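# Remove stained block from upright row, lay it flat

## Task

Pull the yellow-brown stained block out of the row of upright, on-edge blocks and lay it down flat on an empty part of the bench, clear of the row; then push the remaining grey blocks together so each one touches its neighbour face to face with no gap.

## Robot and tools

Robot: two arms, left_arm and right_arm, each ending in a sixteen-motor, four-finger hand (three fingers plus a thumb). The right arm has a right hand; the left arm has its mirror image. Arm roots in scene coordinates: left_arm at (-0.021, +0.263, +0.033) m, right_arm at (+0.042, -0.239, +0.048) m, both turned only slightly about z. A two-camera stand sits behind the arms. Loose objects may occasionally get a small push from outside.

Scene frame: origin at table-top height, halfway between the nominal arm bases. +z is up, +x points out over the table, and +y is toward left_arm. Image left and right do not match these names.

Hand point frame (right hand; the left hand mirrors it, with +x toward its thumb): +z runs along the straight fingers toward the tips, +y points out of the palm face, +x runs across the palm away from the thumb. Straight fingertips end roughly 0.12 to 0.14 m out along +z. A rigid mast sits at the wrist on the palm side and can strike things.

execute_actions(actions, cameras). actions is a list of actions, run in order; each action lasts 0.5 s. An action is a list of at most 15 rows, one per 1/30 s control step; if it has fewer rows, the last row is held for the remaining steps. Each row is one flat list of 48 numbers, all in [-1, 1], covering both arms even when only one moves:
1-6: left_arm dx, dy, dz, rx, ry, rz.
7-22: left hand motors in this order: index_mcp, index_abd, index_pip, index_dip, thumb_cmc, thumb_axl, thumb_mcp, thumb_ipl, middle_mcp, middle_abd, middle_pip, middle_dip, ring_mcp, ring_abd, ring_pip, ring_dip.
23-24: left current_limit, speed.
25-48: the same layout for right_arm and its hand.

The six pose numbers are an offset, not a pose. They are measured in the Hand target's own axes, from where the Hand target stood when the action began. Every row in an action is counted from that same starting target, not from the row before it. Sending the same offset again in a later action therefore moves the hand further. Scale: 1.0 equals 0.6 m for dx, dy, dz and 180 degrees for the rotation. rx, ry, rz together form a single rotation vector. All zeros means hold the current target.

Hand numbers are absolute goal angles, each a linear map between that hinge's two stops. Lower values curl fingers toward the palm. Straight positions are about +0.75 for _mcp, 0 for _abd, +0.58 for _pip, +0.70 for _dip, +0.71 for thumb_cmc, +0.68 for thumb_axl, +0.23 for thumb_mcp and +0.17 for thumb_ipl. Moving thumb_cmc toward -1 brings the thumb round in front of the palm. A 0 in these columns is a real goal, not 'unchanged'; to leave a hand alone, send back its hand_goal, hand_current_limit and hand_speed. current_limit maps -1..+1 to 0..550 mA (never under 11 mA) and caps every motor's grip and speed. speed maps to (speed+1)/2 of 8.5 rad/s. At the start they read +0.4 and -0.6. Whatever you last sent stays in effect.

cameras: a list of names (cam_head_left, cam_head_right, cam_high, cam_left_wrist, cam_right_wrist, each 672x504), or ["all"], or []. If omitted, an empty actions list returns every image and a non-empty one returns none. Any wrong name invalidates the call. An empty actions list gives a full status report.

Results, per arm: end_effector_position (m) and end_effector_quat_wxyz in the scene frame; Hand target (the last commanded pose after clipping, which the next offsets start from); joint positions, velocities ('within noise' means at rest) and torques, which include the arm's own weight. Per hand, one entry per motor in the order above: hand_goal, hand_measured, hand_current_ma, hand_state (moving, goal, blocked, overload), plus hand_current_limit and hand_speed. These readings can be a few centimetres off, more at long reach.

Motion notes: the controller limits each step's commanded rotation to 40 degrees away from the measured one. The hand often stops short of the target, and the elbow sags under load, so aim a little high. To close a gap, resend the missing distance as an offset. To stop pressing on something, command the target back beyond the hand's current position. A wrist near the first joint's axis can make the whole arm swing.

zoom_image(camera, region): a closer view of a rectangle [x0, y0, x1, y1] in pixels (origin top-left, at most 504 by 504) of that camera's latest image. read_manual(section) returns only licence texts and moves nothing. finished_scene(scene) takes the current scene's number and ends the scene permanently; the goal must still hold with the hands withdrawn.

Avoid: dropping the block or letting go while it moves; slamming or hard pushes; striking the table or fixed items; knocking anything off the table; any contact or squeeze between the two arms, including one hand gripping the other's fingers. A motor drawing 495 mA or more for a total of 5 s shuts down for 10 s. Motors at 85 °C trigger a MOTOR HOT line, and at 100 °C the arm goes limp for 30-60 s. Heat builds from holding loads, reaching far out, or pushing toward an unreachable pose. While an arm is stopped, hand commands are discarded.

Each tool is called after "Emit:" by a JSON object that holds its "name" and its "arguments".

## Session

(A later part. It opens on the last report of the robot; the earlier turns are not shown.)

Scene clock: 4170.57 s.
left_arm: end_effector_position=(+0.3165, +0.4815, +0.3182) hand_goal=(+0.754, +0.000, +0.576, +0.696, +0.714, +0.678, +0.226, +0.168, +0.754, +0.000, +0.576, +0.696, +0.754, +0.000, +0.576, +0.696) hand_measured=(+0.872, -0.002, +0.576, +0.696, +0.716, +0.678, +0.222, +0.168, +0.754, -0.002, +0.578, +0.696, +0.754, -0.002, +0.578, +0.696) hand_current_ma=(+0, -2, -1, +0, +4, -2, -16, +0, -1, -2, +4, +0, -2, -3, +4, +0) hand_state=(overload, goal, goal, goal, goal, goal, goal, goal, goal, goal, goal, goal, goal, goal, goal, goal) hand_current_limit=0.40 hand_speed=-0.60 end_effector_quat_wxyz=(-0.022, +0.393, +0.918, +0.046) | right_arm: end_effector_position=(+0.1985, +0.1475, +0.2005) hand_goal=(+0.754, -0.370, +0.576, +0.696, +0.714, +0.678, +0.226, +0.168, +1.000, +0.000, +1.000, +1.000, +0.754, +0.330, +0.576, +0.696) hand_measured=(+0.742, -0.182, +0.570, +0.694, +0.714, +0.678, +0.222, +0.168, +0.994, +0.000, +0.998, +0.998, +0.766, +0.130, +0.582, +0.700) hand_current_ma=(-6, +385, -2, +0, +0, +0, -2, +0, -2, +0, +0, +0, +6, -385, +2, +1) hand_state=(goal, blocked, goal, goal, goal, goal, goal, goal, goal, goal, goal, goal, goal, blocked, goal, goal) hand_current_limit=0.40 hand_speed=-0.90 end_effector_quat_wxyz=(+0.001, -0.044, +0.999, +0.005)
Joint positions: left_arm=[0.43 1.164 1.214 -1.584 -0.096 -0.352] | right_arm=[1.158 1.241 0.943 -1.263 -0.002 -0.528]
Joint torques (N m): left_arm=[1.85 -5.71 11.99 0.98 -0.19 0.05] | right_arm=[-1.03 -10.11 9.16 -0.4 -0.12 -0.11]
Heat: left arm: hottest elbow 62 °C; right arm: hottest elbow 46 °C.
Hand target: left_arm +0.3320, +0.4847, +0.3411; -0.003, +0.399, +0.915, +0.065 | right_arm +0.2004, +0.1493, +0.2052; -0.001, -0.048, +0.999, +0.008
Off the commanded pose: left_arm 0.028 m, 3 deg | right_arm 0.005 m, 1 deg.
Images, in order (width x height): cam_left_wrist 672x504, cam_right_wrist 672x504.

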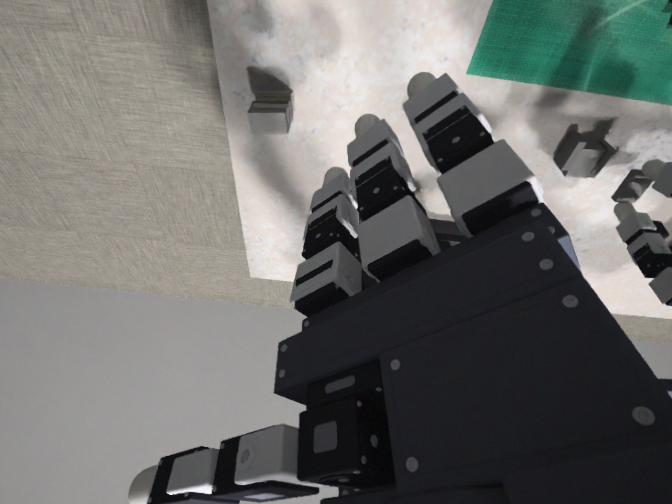

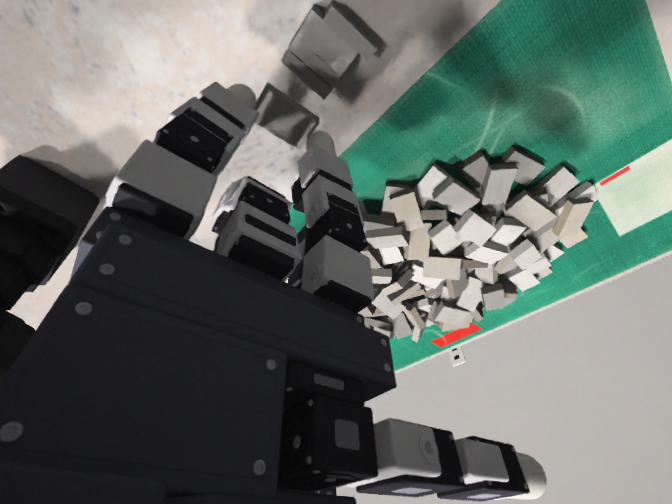

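Emit:
{"name": "execute_actions", "arguments": {"actions": [[[0,0,0,0,0,0,0.754,0,0.576,0.696,0.714,0.678,0.226,0.168,0.754,0,0.576,0.696,0.754,0,0.576,0.696,0.4,-0.6,0.0004,0.003,0.0145,0,0,0,0.754,-0.37,0.576,0.696,0.714,0.678,0.226,0.168,1,0,1,1,0.754,0.33,0.576,0.696,0.4,-0.9],[0,0,0,0,0,0,0.754,0,0.576,0.696,0.714,0.678,0.226,0.168,0.754,0,0.576,0.696,0.754,0,0.576,0.696,0.4,-0.6,0.0008,0.006,0.029,0,0,0,0.754,-0.37,0.576,0.696,0.714,0.678,0.226,0.168,1,0,1,1,0.754,0.33,0.576,0.696,0.4,-0.9],[0,0,0,0,0,0,0.754,0,0.576,0.696,0.714,0.678,0.226,0.168,0.754,0,0.576,0.696,0.754,0,0.576,0.696,0.4,-0.6,0.0012,0.009,0.0435,0,0,0,0.754,-0.37,0.576,0.696,0.714,0.678,0.226,0.168,1,0,1,1,0.754,0.33,0.576,0.696,0.4,-0.9],[0,0,0,0,0,0,0.754,0,0.576,0.696,0.714,0.678,0.226,0.168,0.754,0,0.576,0.696,0.754,0,0.576,0.696,0.4,-0.6,0.0016,0.012,0.058,0,0,0,0.754,-0.37,0.576,0.696,0.714,0.678,0.226,0.168,1,0,1,1,0.754,0.33,0.576,0.696,0.4,-0.9],[0,0,0,0,0,0,0.754,0,0.576,0.696,0.714,0.678,0.226,0.168,0.754,0,0.576,0.696,0.754,0,0.576,0.696,0.4,-0.6,0.002,0.015,0.0725,0,0,0,0.754,-0.37,0.576,0.696,0.714,0.678,0.226,0.168,1,0,1,1,0.754,0.33,0.576,0.696,0.4,-0.9],[0,0,0,0,0,0,0.754,0,0.576,0.696,0.714,0.678,0.226,0.168,0.754,0,0.576,0.696,0.754,0,0.576,0.696,0.4,-0.6,0.0023,0.0178,0.085,0,0,0,0.754,-0.37,0.576,0.696,0.714,0.678,0.226,0.168,1,0,1,1,0.754,0.33,0.576,0.696,0.4,-0.9]]], "cameras": ["cam_right_wrist", "cam_left_wrist"]}}

Emit:
{"name": "zoom_image", "arguments": {"camera": "cam_right_wrist", "region": [220, 0, 420, 190]}}

Emit:
{"name": "zoom_image", "arguments": {"camera": "cam_left_wrist", "region": [530, 90, 670, 200]}}

Scene clock: 4207.67 s.
left_arm: end_effector_position=(+0.3165, +0.4815, +0.3182) hand_goal=(+0.754, +0.000, +0.576, +0.696, +0.714, +0.678, +0.226, +0.168, +0.754, +0.000, +0.576, +0.696, +0.754, +0.000, +0.576, +0.696) hand_measured=(+0.872, -0.002, +0.576, +0.696, +0.716, +0.678, +0.222, +0.168, +0.754, -0.002, +0.578, +0.696, +0.754, -0.002, +0.578, +0.696) hand_current_ma=(+0, -2, -1, +0, +4, -2, -16, +0, -1, -2, +4, +0, -2, -3, +4, +0) hand_state=(overload, goal, goal, goal, goal, goal, goal, goal, goal, goal, goal, goal, goal, goal, goal, goal) hand_current_limit=0.40 hand_speed=-0.60 end_effector_quat_wxyz=(-0.022, +0.393, +0.918, +0.046) | right_arm: end_effector_position=(+0.1997, +0.1528, +0.1517) hand_goal=(+0.754, -0.370, +0.576, +0.696, +0.714, +0.678, +0.226, +0.168, +1.000, +0.000, +1.000, +1.000, +0.754, +0.330, +0.576, +0.696) hand_measured=(+0.748, -0.186, +0.570, +0.694, +0.714, +0.678, +0.222, +0.168, +0.994, +0.000, +0.998, +0.998, +0.766, +0.130, +0.582, +0.700) hand_current_ma=(-2, +385, -2, +0, +0, +0, -2, +0, -2, +0, +0, +0, +7, -385, +2, +1) hand_state=(goal, blocked, goal, goal, goal, goal, goal, goal, goal, goal, goal, goal, goal, blocked, goal, goal) hand_current_limit=0.40 hand_speed=-0.90 end_effector_quat_wxyz=(-0.003, -0.045, +0.999, -0.001)
Joint positions: left_arm=[0.43 1.164 1.214 -1.584 -0.096 -0.352] | right_arm=[1.16 1.316 0.875 -1.135 -0.004 -0.529]
Joint torques (N m): left_arm=[1.67 -5.66 11.99 0.96 -0.18 0.04] | right_arm=[0.21 -10.46 8.31 0.36 -0.14 0.08]
Heat: left arm: hottest elbow 62 °C; right arm: hottest elbow 45 °C.
Hand target: left_arm +0.3320, +0.4847, +0.3411; -0.003, +0.399, +0.915, +0.065 | right_arm +0.1981, +0.1607, +0.1544; +0.000, -0.048, +0.999, +0.008
Off the commanded pose: left_arm 0.028 m, 3 deg | right_arm 0.008 m, 1 deg.
Images, in order (width x height): cam_left_wrist 672x504, cam_right_wrist 672x504.

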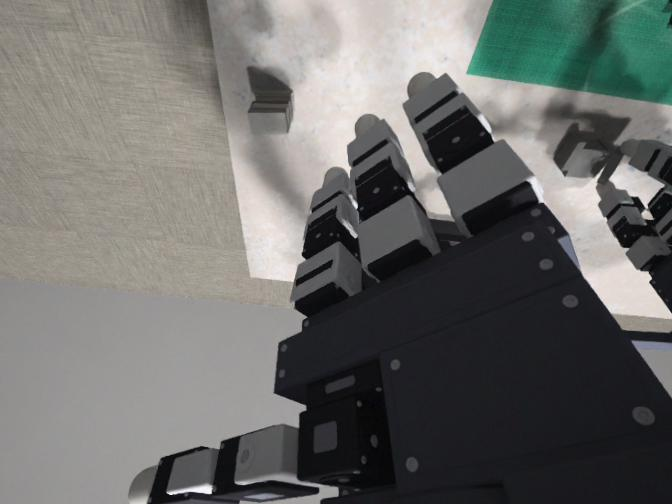

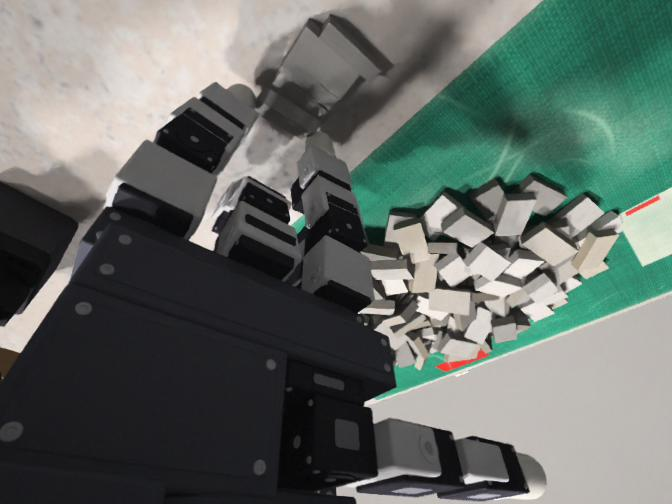

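Scaled by 2.520 from the camera's 672x504 image, which has a finer 960x720 frame.

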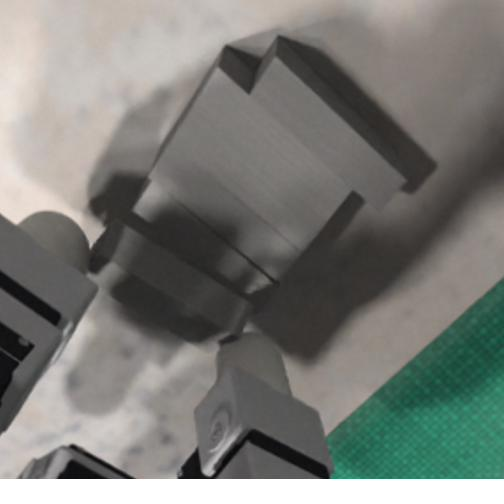

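Scaled by 3.600 from the camera's 672x504 image, which has a finer 960x720 frame.

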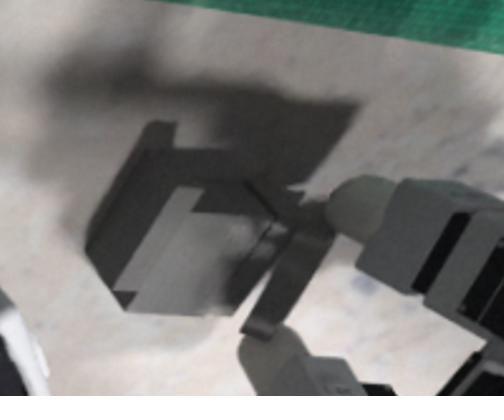

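Emit:
{"name": "execute_actions", "arguments": {"actions": [[[0,0,0,0,0,0,0.754,0,0.576,0.696,0.714,0.678,0.226,0.168,0.754,0,0.576,0.696,0.754,0,0.576,0.696,0.4,-0.6,0,0.004,0,0,0,0,0.754,-0.37,0.576,0.696,0.714,0.678,0.226,0.168,1,0,1,1,0.754,0.33,0.576,0.696,0.4,-0.9],[0,0,0,0,0,0,0.754,0,0.576,0.696,0.714,0.678,0.226,0.168,0.754,0,0.576,0.696,0.754,0,0.576,0.696,0.4,-0.6,0,0.008,0.002,0,0,0,0.754,-0.37,0.576,0.696,0.714,0.678,0.226,0.168,1,0,1,1,0.754,0.33,0.576,0.696,0.4,-0.9],[0,0,0,0,0,0,0.754,0,0.576,0.696,0.714,0.678,0.226,0.168,0.754,0,0.576,0.696,0.754,0,0.576,0.696,0.4,-0.6,0,0.011,0.008,0,0,0,0.754,-0.37,0.576,0.696,0.714,0.678,0.226,0.168,1,0,1,1,0.754,0.33,0.576,0.696,0.4,-0.9],[0,0,0,0,0,0,0.754,0,0.576,0.696,0.714,0.678,0.226,0.168,0.754,0,0.576,0.696,0.754,0,0.576,0.696,0.4,-0.6,0,0.011,0.015,0,0,0,0.754,-0.37,0.576,0.696,0.714,0.678,0.226,0.168,1,0,1,1,0.754,0.33,0.576,0.696,0.4,-0.9],[0,0,0,0,0,0,0.754,0,0.576,0.696,0.714,0.678,0.226,0.168,0.754,0,0.576,0.696,0.754,0,0.576,0.696,0.4,-0.6,0,0.011,0.022,0,0,0,0.754,-0.37,0.576,0.696,0.714,0.678,0.226,0.168,1,0,1,1,0.754,0.33,0.576,0.696,0.4,-0.9]]], "cameras": ["cam_right_wrist", "cam_left_wrist"]}}

Emit:
{"name": "zoom_image", "arguments": {"camera": "cam_right_wrist", "region": [220, 0, 420, 190]}}

Emit:
{"name": "zoom_image", "arguments": {"camera": "cam_left_wrist", "region": [540, 110, 660, 200]}}

Scene clock: 4244.43 s.
left_arm: end_effector_position=(+0.3165, +0.4815, +0.3182) hand_goal=(+0.754, +0.000, +0.576, +0.696, +0.714, +0.678, +0.226, +0.168, +0.754, +0.000, +0.576, +0.696, +0.754, +0.000, +0.576, +0.696) hand_measured=(+0.872, -0.002, +0.576, +0.696, +0.716, +0.678, +0.222, +0.168, +0.754, -0.002, +0.578, +0.696, +0.754, -0.002, +0.578, +0.696) hand_current_ma=(+0, -2, -1, +0, +4, -2, -16, +0, -1, -2, +4, +0, -2, -3, +4, +0) hand_state=(overload, goal, goal, goal, goal, goal, goal, goal, goal, goal, goal, goal, goal, goal, goal, goal) hand_current_limit=0.40 hand_speed=-0.60 end_effector_quat_wxyz=(-0.022, +0.393, +0.918, +0.046) | right_arm: end_effector_position=(+0.1986, +0.1597, +0.1440) hand_goal=(+0.754, -0.370, +0.576, +0.696, +0.714, +0.678, +0.226, +0.168, +1.000, +0.000, +1.000, +1.000, +0.754, +0.330, +0.576, +0.696) hand_measured=(+0.768, -0.186, +0.584, +0.698, +0.714, +0.678, +0.222, +0.168, +0.994, +0.000, +0.998, +0.998, +0.766, +0.130, +0.582, +0.700) hand_current_ma=(+8, +385, +3, +0, +0, +0, -2, +0, -2, +0, +0, +0, +6, -385, +2, +1) hand_state=(goal, blocked, goal, goal, goal, goal, goal, goal, goal, goal, goal, goal, goal, blocked, goal, goal) hand_current_limit=0.40 hand_speed=-0.90 end_effector_quat_wxyz=(-0.001, -0.047, +0.999, +0.002)
Joint positions: left_arm=[0.43 1.164 1.214 -1.584 -0.096 -0.352] | right_arm=[1.171 1.338 0.871 -1.102 -0.004 -0.523]
Joint torques (N m): left_arm=[1.61 -5.66 11.9 0.99 -0.18 0.04] | right_arm=[0.15 -9.76 7.91 0.66 -0.14 0.11]
Heat: left arm: hottest elbow 62 °C; right arm: hottest elbow 45 °C.
Hand target: left_arm +0.3320, +0.4847, +0.3411; -0.003, +0.399, +0.915, +0.065 | right_arm +0.1975, +0.1675, +0.1414; +0.000, -0.048, +0.999, +0.008
Off the commanded pose: left_arm 0.028 m, 3 deg | right_arm 0.008 m, 1 deg.
Images, in order (width x height): cam_left_wrist 672x504, cam_right_wrist 672x504.

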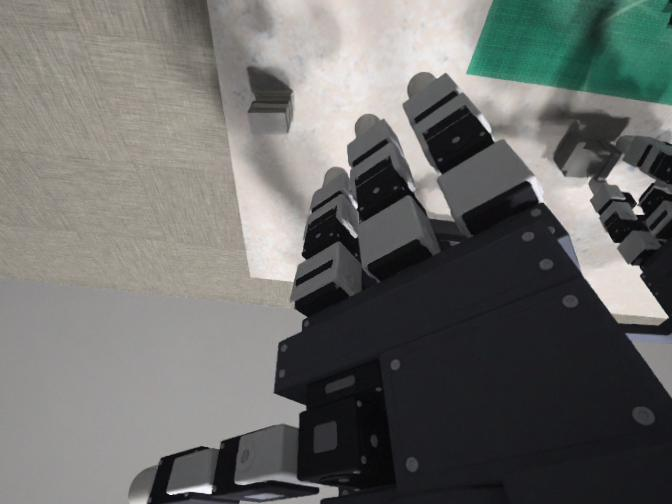

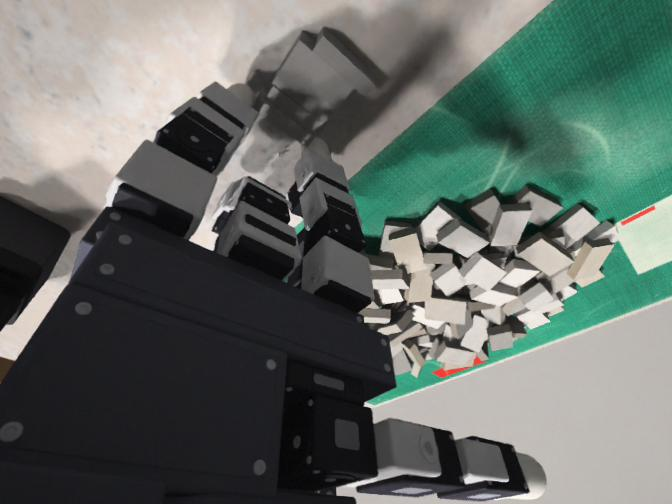

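Scaled by 2.520 from the camera's 672x504 image, which has a finer 960x720 frame.

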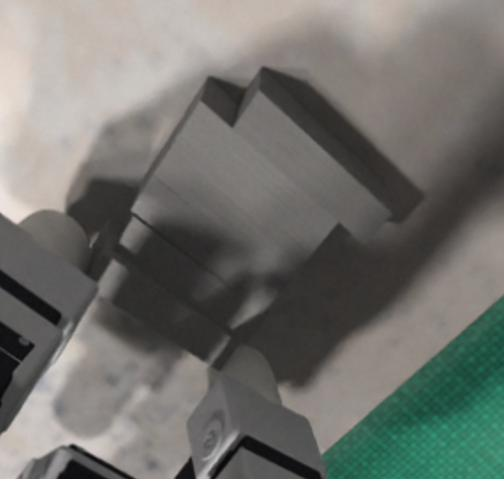

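Scaled by 4.200 from the camera's 672x504 image, which has a finer 960x720 frame.

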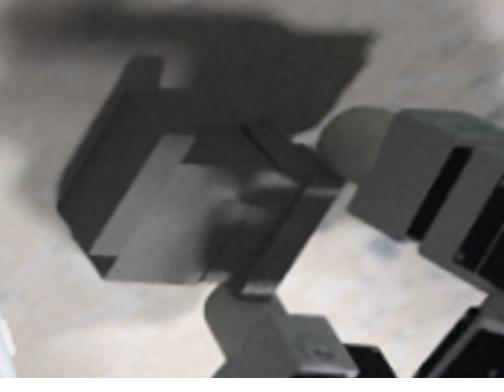

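Emit:
{"name": "execute_actions", "arguments": {"actions": [[[0,0,0,0,0,0,0.754,0,0.576,0.696,0.714,0.678,0.226,0.168,0.754,0,0.576,0.696,0.754,0,0.576,0.696,0.4,-0.6,0,0,0.005,0,0,0,0.754,-0.37,0.576,0.696,0.714,0.678,0.226,0.168,1,0,1,1,0.754,0.33,0.576,0.696,0.4,-0.9],[0,0,0,0,0,0,0.754,0,0.576,0.696,0.714,0.678,0.226,0.168,0.754,0,0.576,0.696,0.754,0,0.576,0.696,0.4,-0.6,0,0,0.01,0,0,0,0.754,-0.37,0.576,0.696,0.714,0.678,0.226,0.168,1,0,1,1,0.754,0.33,0.576,0.696,0.4,-0.9],[0,0,0,0,0,0,0.754,0,0.576,0.696,0.714,0.678,0.226,0.168,0.754,0,0.576,0.696,0.754,0,0.576,0.696,0.4,-0.6,0,0,0.015,0,0,0,0.754,-0.37,0.576,0.696,0.714,0.678,0.226,0.168,1,0,1,1,0.754,0.33,0.576,0.696,0.4,-0.9]]], "cameras": ["cam_right_wrist", "cam_left_wrist"]}}

Emit:
{"name": "zoom_image", "arguments": {"camera": "cam_right_wrist", "region": [220, 0, 420, 190]}}

Emit:
{"name": "zoom_image", "arguments": {"camera": "cam_left_wrist", "region": [540, 110, 660, 200]}}

Scene clock: 4261.10 s.
left_arm: end_effector_position=(+0.3165, +0.4815, +0.3182) hand_goal=(+0.754, +0.000, +0.576, +0.696, +0.714, +0.678, +0.226, +0.168, +0.754, +0.000, +0.576, +0.696, +0.754, +0.000, +0.576, +0.696) hand_measured=(+0.872, -0.002, +0.576, +0.696, +0.716, +0.678, +0.222, +0.168, +0.754, -0.002, +0.578, +0.696, +0.754, -0.002, +0.578, +0.696) hand_current_ma=(+0, -2, -1, +0, +4, -2, -16, +0, -1, -2, +4, +0, -2, -3, +4, +0) hand_state=(overload, goal, goal, goal, goal, goal, goal, goal, goal, goal, goal, goal, goal, goal, goal, goal) hand_current_limit=0.40 hand_speed=-0.60 end_effector_quat_wxyz=(-0.022, +0.393, +0.918, +0.046) | right_arm: end_effector_position=(+0.1985, +0.1593, +0.1390) hand_goal=(+0.754, -0.370, +0.576, +0.696, +0.714, +0.678, +0.226, +0.168, +1.000, +0.000, +1.000, +1.000, +0.754, +0.330, +0.576, +0.696) hand_measured=(+0.772, -0.194, +0.588, +0.700, +0.714, +0.678, +0.222, +0.168, +0.994, +0.000, +0.998, +0.998, +0.768, +0.130, +0.584, +0.700) hand_current_ma=(+12, +385, +5, +1, +0, +0, -2, +0, -2, +0, +0, +0, +8, -385, +2, +1) hand_state=(goal, blocked, goal, goal, goal, goal, goal, goal, goal, goal, goal, goal, goal, blocked, goal, goal) hand_current_limit=0.40 hand_speed=-0.90 end_effector_quat_wxyz=(+0.000, -0.047, +0.999, +0.003)
Joint positions: left_arm=[0.43 1.164 1.214 -1.584 -0.096 -0.352] | right_arm=[1.171 1.342 0.86 -1.083 -0.004 -0.523]
Joint torques (N m): left_arm=[1.67 -5.77 11.96 0.96 -0.18 0.04] | right_arm=[0.38 -8.94 7.64 0.94 -0.14 0.11]
Heat: left arm: hottest elbow 62 °C; right arm: hottest elbow 45 °C.
Hand target: left_arm +0.3320, +0.4847, +0.3411; -0.003, +0.399, +0.915, +0.065 | right_arm +0.1974, +0.1675, +0.1323; +0.000, -0.048, +0.999, +0.008
Off the commanded pose: left_arm 0.028 m, 3 deg | right_arm 0.011 m, 1 deg.
Images, in order (width x height): cam_left_wrist 672x504, cam_right_wrist 672x504.

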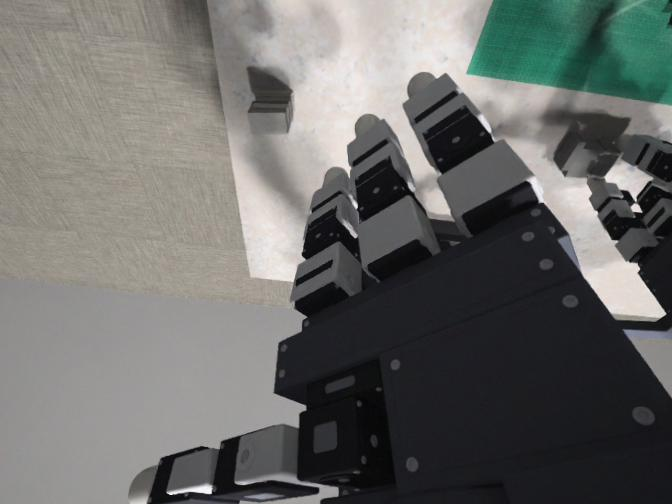

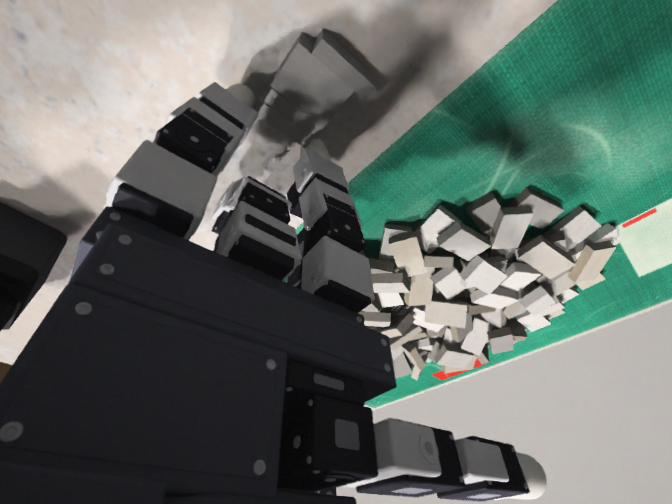

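Scaled by 2.520 from the camera's 672x504 image, which has a finer 960x720 frame.

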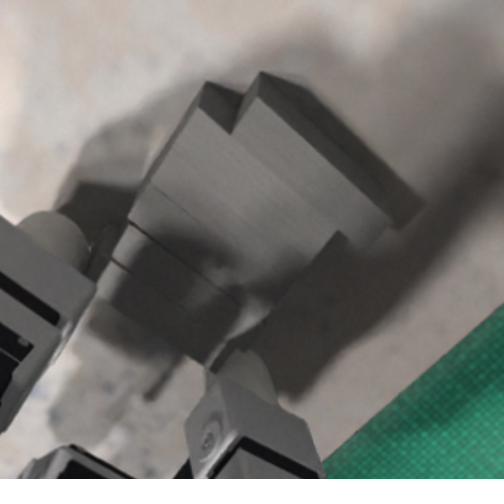

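Scaled by 4.200 from the camera's 672x504 image, which has a finer 960x720 frame.

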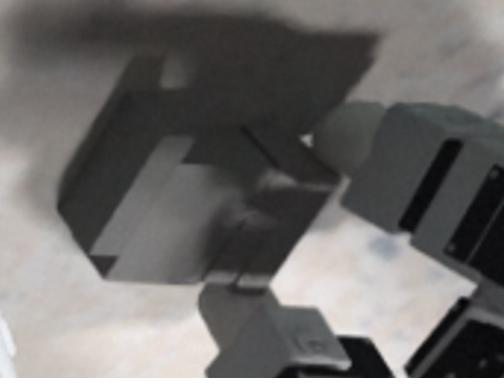

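Emit:
{"name": "execute_actions", "arguments": {"actions": [[[0,0,0,0,0,0,0.754,0,0.576,0.696,0.714,0.678,0.226,0.168,0.754,0,0.576,0.696,0.754,0,0.576,0.696,0.4,-0.6,0,0,0.003,0,0,0,0.754,-0.37,0.576,0.696,0.714,0.678,0.226,0.168,1,0,1,1,0.754,0.33,0.576,0.696,0.4,-0.9],[0,0,0,0,0,0,0.754,0,0.576,0.696,0.714,0.678,0.226,0.168,0.754,0,0.576,0.696,0.754,0,0.576,0.696,0.4,-0.6,0,0,0.006,0,0,0,0.754,-0.37,0.576,0.696,0.714,0.678,0.226,0.168,1,0,1,1,0.754,0.33,0.576,0.696,0.4,-0.9],[0,0,0,0,0,0,0.754,0,0.576,0.696,0.714,0.678,0.226,0.168,0.754,0,0.576,0.696,0.754,0,0.576,0.696,0.4,-0.6,0,-0.002,0.009,0,0,0,0.754,-0.37,0.576,0.696,0.714,0.678,0.226,0.168,1,0,1,1,0.754,0.33,0.576,0.696,0.4,-0.9]]], "cameras": ["cam_right_wrist", "cam_left_wrist"]}}

Emit:
{"name": "zoom_image", "arguments": {"camera": "cam_right_wrist", "region": [220, 0, 420, 190]}}

Emit:
{"name": "zoom_image", "arguments": {"camera": "cam_left_wrist", "region": [540, 110, 660, 200]}}

Scene clock: 4274.03 s.
left_arm: end_effector_position=(+0.3165, +0.4815, +0.3182) hand_goal=(+0.754, +0.000, +0.576, +0.696, +0.714, +0.678, +0.226, +0.168, +0.754, +0.000, +0.576, +0.696, +0.754, +0.000, +0.576, +0.696) hand_measured=(+0.872, -0.002, +0.576, +0.696, +0.716, +0.678, +0.222, +0.168, +0.754, -0.002, +0.578, +0.696, +0.754, -0.002, +0.578, +0.696) hand_current_ma=(+0, -2, -1, +0, +4, -2, -16, +0, -1, -2, +4, +0, -2, -3, +4, +0) hand_state=(overload, goal, goal, goal, goal, goal, goal, goal, goal, goal, goal, goal, goal, goal, goal, goal) hand_current_limit=0.40 hand_speed=-0.60 end_effector_quat_wxyz=(-0.022, +0.393, +0.918, +0.046) | right_arm: end_effector_position=(+0.1982, +0.1590, +0.1366) hand_goal=(+0.754, -0.370, +0.576, +0.696, +0.714, +0.678, +0.226, +0.168, +1.000, +0.000, +1.000, +1.000, +0.754, +0.330, +0.576, +0.696) hand_measured=(+0.778, -0.196, +0.592, +0.702, +0.714, +0.678, +0.222, +0.168, +0.994, +0.000, +0.998, +0.998, +0.770, +0.130, +0.584, +0.700) hand_current_ma=(+20, +385, +9, +1, +0, +0, -2, +0, -2, +0, +0, +0, +10, -385, +3, +1) hand_state=(blocked, blocked, goal, goal, goal, goal, goal, goal, goal, goal, goal, goal, goal, blocked, goal, goal) hand_current_limit=0.40 hand_speed=-0.90 end_effector_quat_wxyz=(+0.000, -0.047, +0.999, +0.005)
Joint positions: left_arm=[0.43 1.164 1.214 -1.584 -0.096 -0.352] | right_arm=[1.171 1.343 0.852 -1.071 -0.004 -0.523]
Joint torques (N m): left_arm=[1.67 -5.66 11.99 0.99 -0.19 0.04] | right_arm=[0.26 -8.59 7.34 1.11 -0.11 0.11]
Heat: left arm: hottest elbow 62 °C; right arm: hottest elbow 45 °C.
Hand target: left_arm +0.3320, +0.4847, +0.3411; -0.003, +0.399, +0.915, +0.065 | right_arm +0.1975, +0.1664, +0.1268; +0.000, -0.048, +0.999, +0.007
Off the commanded pose: left_arm 0.028 m, 3 deg | right_arm 0.012 m, 0 deg.
Images, in order (width x height): cam_left_wrist 672x504, cam_right_wrist 672x504.

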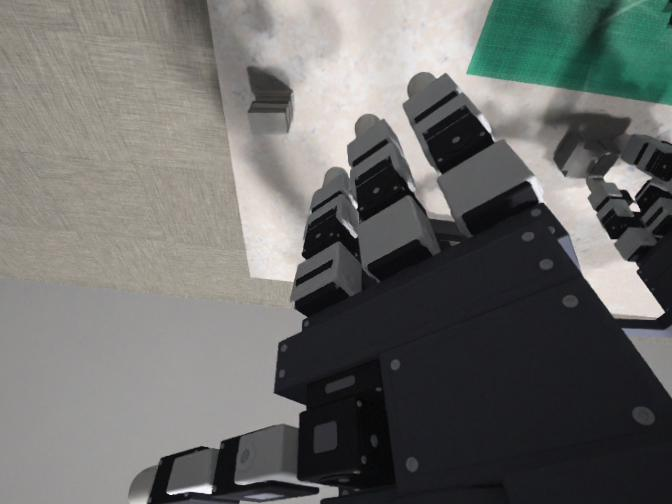

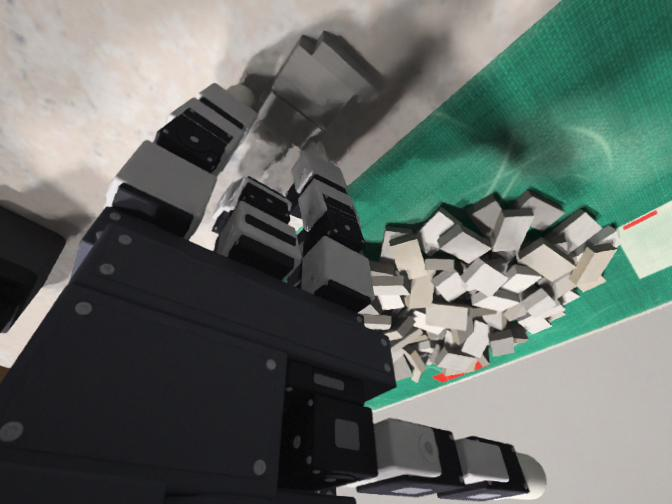

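Scaled by 2.520 from the camera's 672x504 image, which has a finer 960x720 frame.

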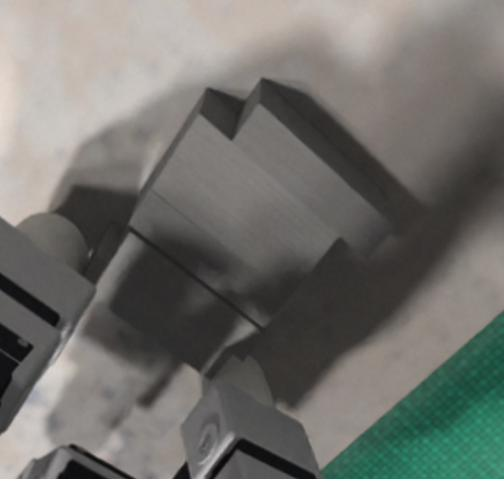

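Scaled by 4.200 from the camera's 672x504 image, which has a finer 960x720 frame.

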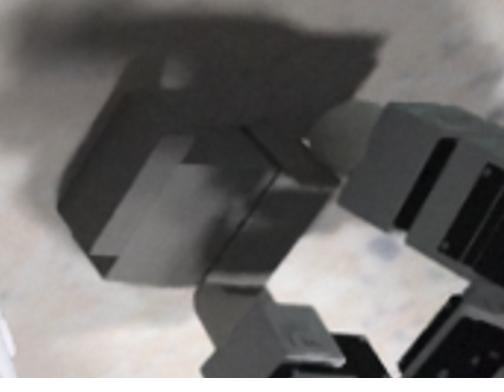

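Emit:
{"name": "execute_actions", "arguments": {"actions": [[[0,0,0,0,0,0,0.754,0,0.576,0.696,0.714,0.678,0.226,0.168,0.754,0,0.576,0.696,0.754,0,0.576,0.696,0.4,-0.6,0,-0.002,0.003,0,0,0,0.754,-0.37,0.576,0.696,0.714,0.678,0.226,0.168,1,0,1,1,0.754,0.33,0.576,0.696,0.4,-0.9],[0,0,0,0,0,0,0.754,0,0.576,0.696,0.714,0.678,0.226,0.168,0.754,0,0.576,0.696,0.754,0,0.576,0.696,0.4,-0.6,0,-0.004,0.006,0,0,0,0.754,-0.37,0.576,0.696,0.714,0.678,0.226,0.168,1,0,1,1,0.754,0.33,0.576,0.696,0.4,-0.9],[0,0,0,0,0,0,0.754,0,0.576,0.696,0.714,0.678,0.226,0.168,0.754,0,0.576,0.696,0.754,0,0.576,0.696,0.4,-0.6,0,-0.006,0.008,0,0,0,0.754,-0.37,0.576,0.696,0.714,0.678,0.226,0.168,1,0,1,1,0.754,0.33,0.576,0.696,0.4,-0.9]]], "cameras": ["cam_right_wrist", "cam_left_wrist"]}}

Emit:
{"name": "zoom_image", "arguments": {"camera": "cam_right_wrist", "region": [240, 30, 360, 160]}}

Emit:
{"name": "zoom_image", "arguments": {"camera": "cam_left_wrist", "region": [540, 110, 660, 200]}}

Scene clock: 4294.30 s.
left_arm: end_effector_position=(+0.3165, +0.4815, +0.3182) hand_goal=(+0.754, +0.000, +0.576, +0.696, +0.714, +0.678, +0.226, +0.168, +0.754, +0.000, +0.576, +0.696, +0.754, +0.000, +0.576, +0.696) hand_measured=(+0.872, -0.002, +0.576, +0.696, +0.716, +0.678, +0.222, +0.168, +0.754, -0.002, +0.578, +0.696, +0.754, -0.002, +0.578, +0.696) hand_current_ma=(+0, -2, -1, +0, +4, -2, -16, +0, -1, -2, +4, +0, -2, -3, +4, +0) hand_state=(overload, goal, goal, goal, goal, goal, goal, goal, goal, goal, goal, goal, goal, goal, goal, goal) hand_current_limit=0.40 hand_speed=-0.60 end_effector_quat_wxyz=(-0.022, +0.393, +0.918, +0.046) | right_arm: end_effector_position=(+0.1977, +0.1585, +0.1342) hand_goal=(+0.754, -0.370, +0.576, +0.696, +0.714, +0.678, +0.226, +0.168, +1.000, +0.000, +1.000, +1.000, +0.754, +0.330, +0.576, +0.696) hand_measured=(+0.780, -0.202, +0.594, +0.702, +0.714, +0.678, +0.222, +0.168, +0.994, +0.000, +0.998, +0.998, +0.774, +0.130, +0.586, +0.700) hand_current_ma=(+25, +385, +12, +2, +0, +0, -2, +0, -2, +0, +0, +0, +14, -385, +4, +1) hand_state=(blocked, blocked, goal, goal, goal, goal, goal, goal, goal, goal, goal, goal, goal, blocked, goal, goal) hand_current_limit=0.40 hand_speed=-0.90 end_effector_quat_wxyz=(+0.000, -0.047, +0.999, +0.007)
Joint positions: left_arm=[0.43 1.164 1.214 -1.584 -0.096 -0.352] | right_arm=[1.171 1.343 0.844 -1.059 -0.006 -0.523]
Joint torques (N m): left_arm=[1.79 -5.77 12 0.95 -0.19 0.04] | right_arm=[-0.21 -8.64 6.8 1.18 -0.08 0.05]
Heat: left arm: hottest elbow 62 °C; right arm: hottest elbow 45 °C.
Hand target: left_arm +0.3320, +0.4847, +0.3411; -0.003, +0.399, +0.915, +0.065 | right_arm +0.1978, +0.1630, +0.1220; +0.000, -0.048, +0.999, +0.008
Off the commanded pose: left_arm 0.028 m, 3 deg | right_arm 0.013 m, 0 deg.
Images, in order (width x height): cam_left_wrist 672x504, cam_right_wrist 672x504.

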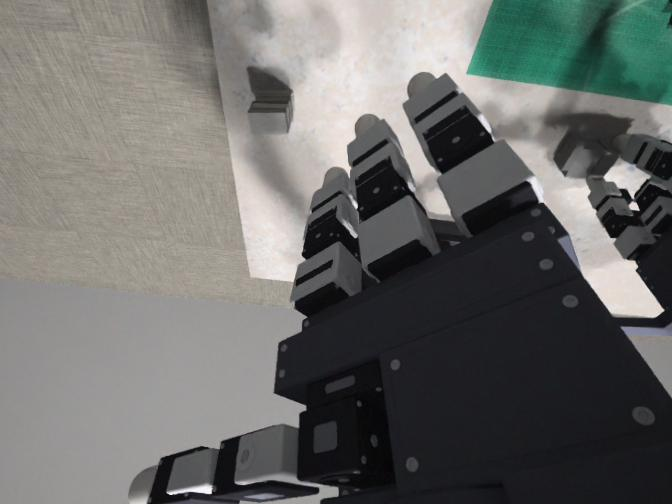

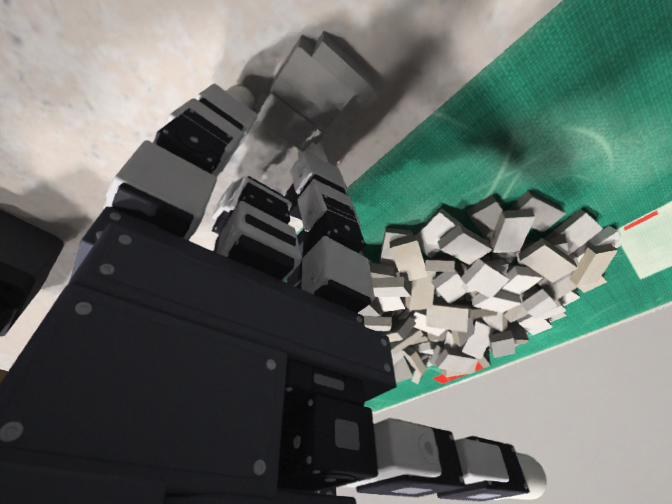

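Scaled by 3.877 from the camera's 672x504 image, which has a finer 960x720 frame.

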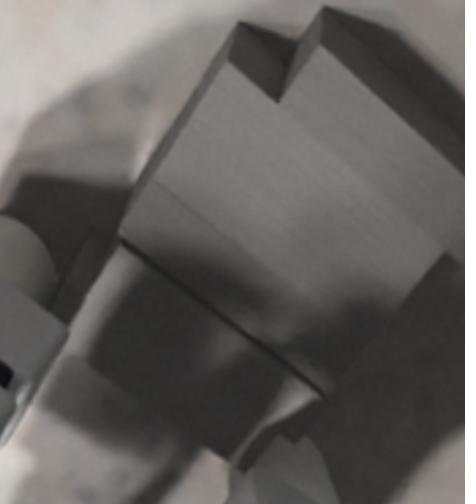

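Scaled by 4.200 from the camera's 672x504 image, which has a finer 960x720 frame.

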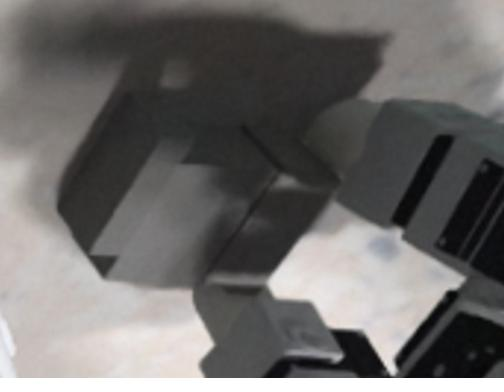

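Emit:
{"name": "execute_actions", "arguments": {"actions": [[[0,0,0,0,0,0,0.754,0,0.576,0.696,0.714,0.678,0.226,0.168,0.754,0,0.576,0.696,0.754,0,0.576,0.696,0.4,-0.6,0,-0.003,-0.004,0,0,0,0.754,-0.33,0.576,0.696,0.714,0.678,0.226,0.168,1,0,1,1,0.754,0.29,0.576,0.696,0.4,-0.95],[0,0,0,0,0,0,0.754,0,0.576,0.696,0.714,0.678,0.226,0.168,0.754,0,0.576,0.696,0.754,0,0.576,0.696,0.4,-0.6,0,-0.005,-0.006,0,0,0,0.754,-0.28,0.576,0.696,0.714,0.678,0.226,0.168,1,0,1,1,0.754,0.23,0.576,0.696,0.4,-0.95]],[[0,0,0,0,0,0,0.754,0,0.576,0.696,0.714,0.678,0.226,0.168,0.754,0,0.576,0.696,0.754,0,0.576,0.696,0.4,-0.6,0,0,0,0,0,0,0.754,-0.24,0.576,0.696,0.714,0.678,0.226,0.168,1,0,1,1,0.754,0.18,0.576,0.696,0.4,-0.95],[0,0,0,0,0,0,0.754,0,0.576,0.696,0.714,0.678,0.226,0.168,0.754,0,0.576,0.696,0.754,0,0.576,0.696,0.4,-0.6,0,0,0,0,0,0,0.754,-0.2,0.576,0.696,0.714,0.678,0.226,0.168,1,0,1,1,0.754,0.13,0.576,0.696,0.4,-0.95]]], "cameras": ["cam_right_wrist", "cam_left_wrist"]}}

Emit:
{"name": "zoom_image", "arguments": {"camera": "cam_right_wrist", "region": [240, 30, 360, 160]}}

Emit:
{"name": "zoom_image", "arguments": {"camera": "cam_left_wrist", "region": [540, 110, 660, 200]}}

Scene clock: 4316.87 s.
left_arm: end_effector_position=(+0.3165, +0.4815, +0.3182) hand_goal=(+0.754, +0.000, +0.576, +0.696, +0.714, +0.678, +0.226, +0.168, +0.754, +0.000, +0.576, +0.696, +0.754, +0.000, +0.576, +0.696) hand_measured=(+0.872, -0.002, +0.576, +0.696, +0.716, +0.678, +0.222, +0.168, +0.754, -0.002, +0.578, +0.696, +0.754, -0.002, +0.578, +0.696) hand_current_ma=(+0, -2, -1, +0, +4, -2, -16, +0, -1, -2, +4, +0, -2, -3, +4, +0) hand_state=(overload, goal, goal, goal, goal, goal, goal, goal, goal, goal, goal, goal, goal, goal, goal, goal) hand_current_limit=0.40 hand_speed=-0.60 end_effector_quat_wxyz=(-0.022, +0.393, +0.918, +0.046) | right_arm: end_effector_position=(+0.1974, +0.1578, +0.1328) hand_goal=(+0.754, -0.200, +0.576, +0.696, +0.714, +0.678, +0.226, +0.168, +1.000, +0.000, +1.000, +1.000, +0.754, +0.130, +0.576, +0.696) hand_measured=(+0.780, -0.190, +0.594, +0.702, +0.714, +0.678, +0.222, +0.168, +0.994, +0.000, +0.998, +0.998, +0.772, +0.118, +0.586, +0.700) hand_current_ma=(+24, +3, +12, +2, +0, +0, -2, +0, -2, +0, +0, +0, +13, -5, +4, +1) hand_state=(blocked, goal, goal, goal, goal, goal, goal, goal, goal, goal, goal, goal, goal, goal, goal, goal) hand_current_limit=0.40 hand_speed=-0.95 end_effector_quat_wxyz=(+0.000, -0.047, +0.999, +0.007)
Joint positions: left_arm=[0.43 1.164 1.214 -1.584 -0.096 -0.352] | right_arm=[1.171 1.343 0.84 -1.056 -0.006 -0.523]
Joint torques (N m): left_arm=[1.73 -5.71 11.95 0.96 -0.18 0.04] | right_arm=[-0.62 -9.64 7.01 0.69 -0.07 0]
Heat: left arm: hottest elbow 62 °C; right arm: hottest elbow 45 °C.
Hand target: left_arm +0.3320, +0.4847, +0.3411; -0.003, +0.399, +0.915, +0.065 | right_arm +0.1981, +0.1599, +0.1255; +0.000, -0.048, +0.999, +0.008
Off the commanded pose: left_arm 0.028 m, 3 deg | right_arm 0.008 m, 0 deg.
Images, in order (width x height): cam_left_wrist 672x504, cam_right_wrist 672x504.

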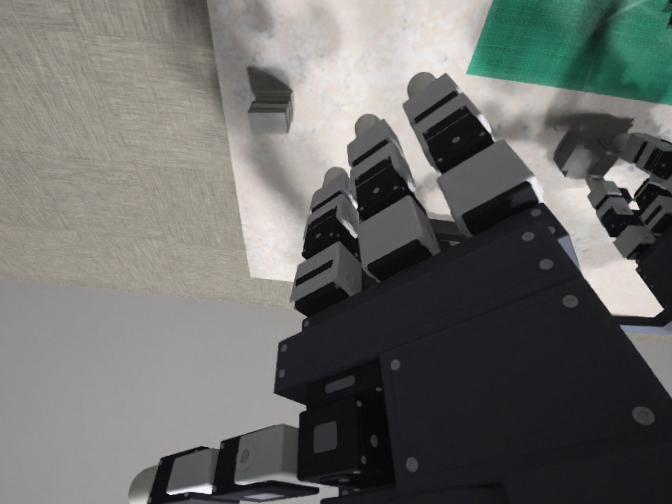

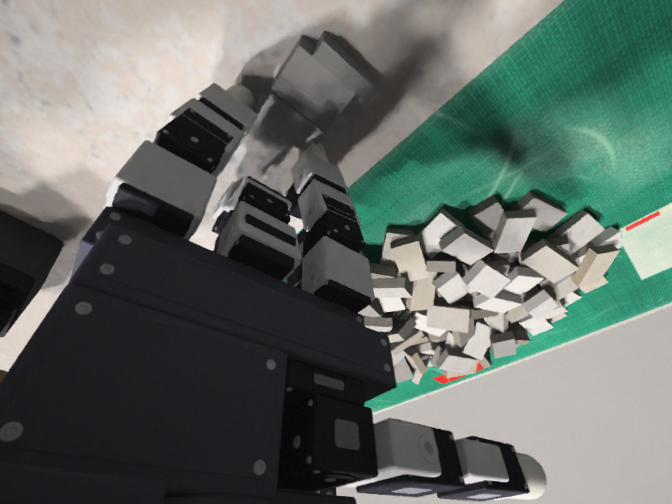

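Scaled by 3.877 from the camera's 672x504 image, which has a finer 960x720 frame.

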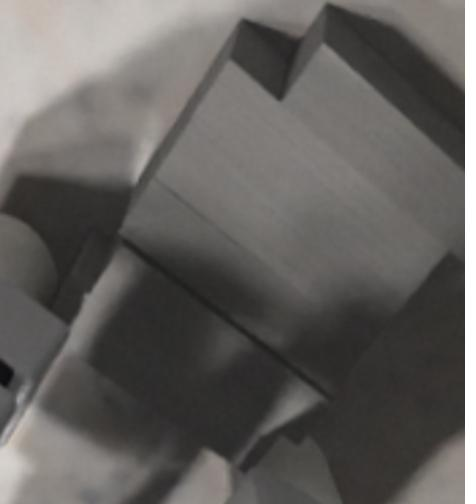

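Scaled by 4.200 from the camera's 672x504 image, which has a finer 960x720 frame.

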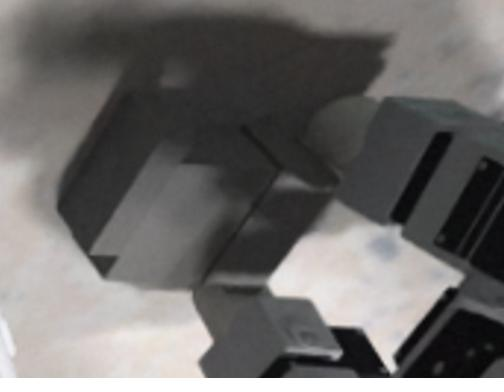

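Emit:
{"name": "execute_actions", "arguments": {"actions": [[[0,0,0,0,0,0,0.754,0,0.576,0.696,0.714,0.678,0.226,0.168,0.754,0,0.576,0.696,0.754,0,0.576,0.696,0.4,-0.6,0,0,-0.005,0,0,0,0.77,-0.18,0.586,0.7,0.714,0.678,0.226,0.168,1,0,1,1,0.765,0.11,0.582,0.7,0.4,-0.95],[0,0,0,0,0,0,0.754,0,0.576,0.696,0.714,0.678,0.226,0.168,0.754,0,0.576,0.696,0.754,0,0.576,0.696,0.4,-0.6,0,0,-0.01,0,0,0,0.77,-0.16,0.586,0.7,0.714,0.678,0.226,0.168,1,0,1,1,0.765,0.095,0.582,0.7,0.4,-0.95]],[[0,0,0,0,0,0,0.754,0,0.576,0.696,0.714,0.678,0.226,0.168,0.754,0,0.576,0.696,0.754,0,0.576,0.696,0.4,-0.6,0,0,-0.005,0,0,0,0.76,-0.13,0.58,0.698,0.714,0.678,0.226,0.168,1,0,1,1,0.758,0.07,0.578,0.698,0.4,-0.95],[0,0,0,0,0,0,0.754,0,0.576,0.696,0.714,0.678,0.226,0.168,0.754,0,0.576,0.696,0.754,0,0.576,0.696,0.4,-0.6,0,0,-0.01,0,0,0,0.754,-0.1,0.576,0.696,0.714,0.678,0.226,0.168,1,0,1,1,0.754,0.05,0.576,0.696,0.4,-0.95]]], "cameras": ["cam_right_wrist", "cam_left_wrist"]}}

Emit:
{"name": "zoom_image", "arguments": {"camera": "cam_right_wrist", "region": [240, 30, 360, 160]}}

Emit:
{"name": "zoom_image", "arguments": {"camera": "cam_left_wrist", "region": [540, 110, 660, 200]}}

Scene clock: 4338.83 s.
left_arm: end_effector_position=(+0.3165, +0.4815, +0.3182) hand_goal=(+0.754, +0.000, +0.576, +0.696, +0.714, +0.678, +0.226, +0.168, +0.754, +0.000, +0.576, +0.696, +0.754, +0.000, +0.576, +0.696) hand_measured=(+0.872, -0.002, +0.576, +0.696, +0.716, +0.678, +0.222, +0.168, +0.754, -0.002, +0.578, +0.696, +0.754, -0.002, +0.578, +0.696) hand_current_ma=(+0, -2, -1, +0, +4, -2, -16, +0, -1, -2, +4, +0, -2, -3, +4, +0) hand_state=(overload, goal, goal, goal, goal, goal, goal, goal, goal, goal, goal, goal, goal, goal, goal, goal) hand_current_limit=0.40 hand_speed=-0.60 end_effector_quat_wxyz=(-0.022, +0.393, +0.918, +0.046) | right_arm: end_effector_position=(+0.1965, +0.1560, +0.1329) hand_goal=(+0.754, -0.100, +0.576, +0.696, +0.714, +0.678, +0.226, +0.168, +1.000, +0.000, +1.000, +1.000, +0.754, +0.050, +0.576, +0.696) hand_measured=(+0.774, -0.152, +0.592, +0.702, +0.714, +0.678, +0.222, +0.168, +0.994, +0.000, +0.998, +0.998, +0.756, +0.054, +0.578, +0.700) hand_current_ma=(+16, -52, +10, +2, +0, +0, -2, +0, -2, +0, +0, +0, +0, +1, +0, +1) hand_state=(blocked, blocked, goal, goal, goal, goal, goal, goal, goal, goal, goal, goal, goal, goal, goal, goal) hand_current_limit=0.40 hand_speed=-0.95 end_effector_quat_wxyz=(-0.001, -0.047, +0.999, +0.004)
Joint positions: left_arm=[0.43 1.164 1.214 -1.584 -0.096 -0.352] | right_arm=[1.171 1.341 0.84 -1.064 -0.006 -0.523]
Joint torques (N m): left_arm=[1.79 -5.77 11.93 0.98 -0.18 0.05] | right_arm=[-0.62 -10.87 8.43 -0.25 -0.07 -0.01]
Heat: left arm: hottest elbow 62 °C; right arm: hottest elbow 45 °C.
Hand target: left_arm +0.3320, +0.4847, +0.3411; -0.003, +0.399, +0.915, +0.065 | right_arm +0.1981, +0.1597, +0.1375; +0.000, -0.048, +0.999, +0.008
Off the commanded pose: left_arm 0.028 m, 3 deg | right_arm 0.006 m, 0 deg.
Images, in order (width x height): cam_left_wrist 672x504, cam_right_wrist 672x504.

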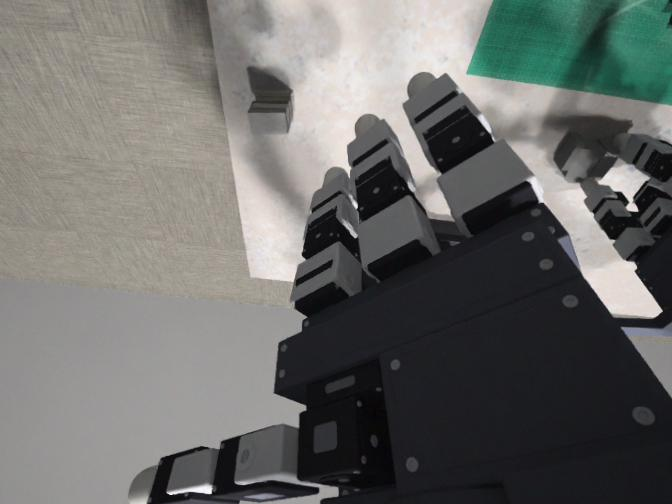

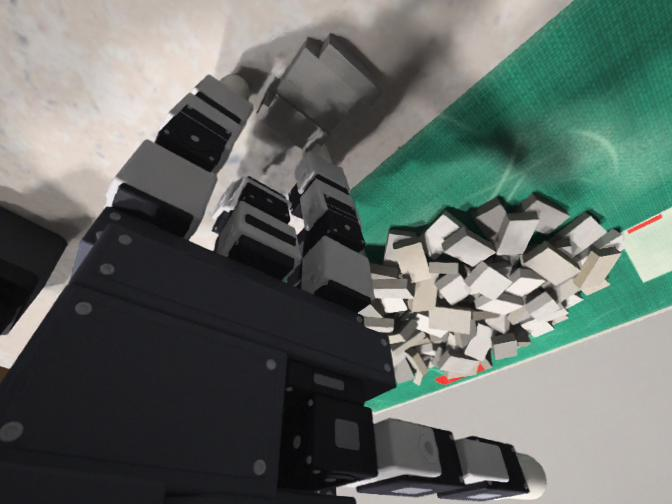

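Scaled by 3.877 from the camera's 672x504 image, which has a finer 960x720 frame.

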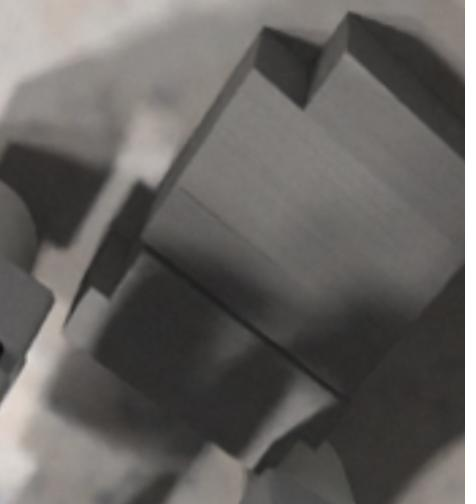

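Scaled by 4.200 from the camera's 672x504 image, which has a finer 960x720 frame.

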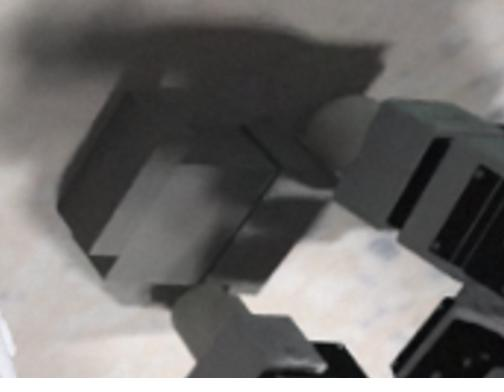

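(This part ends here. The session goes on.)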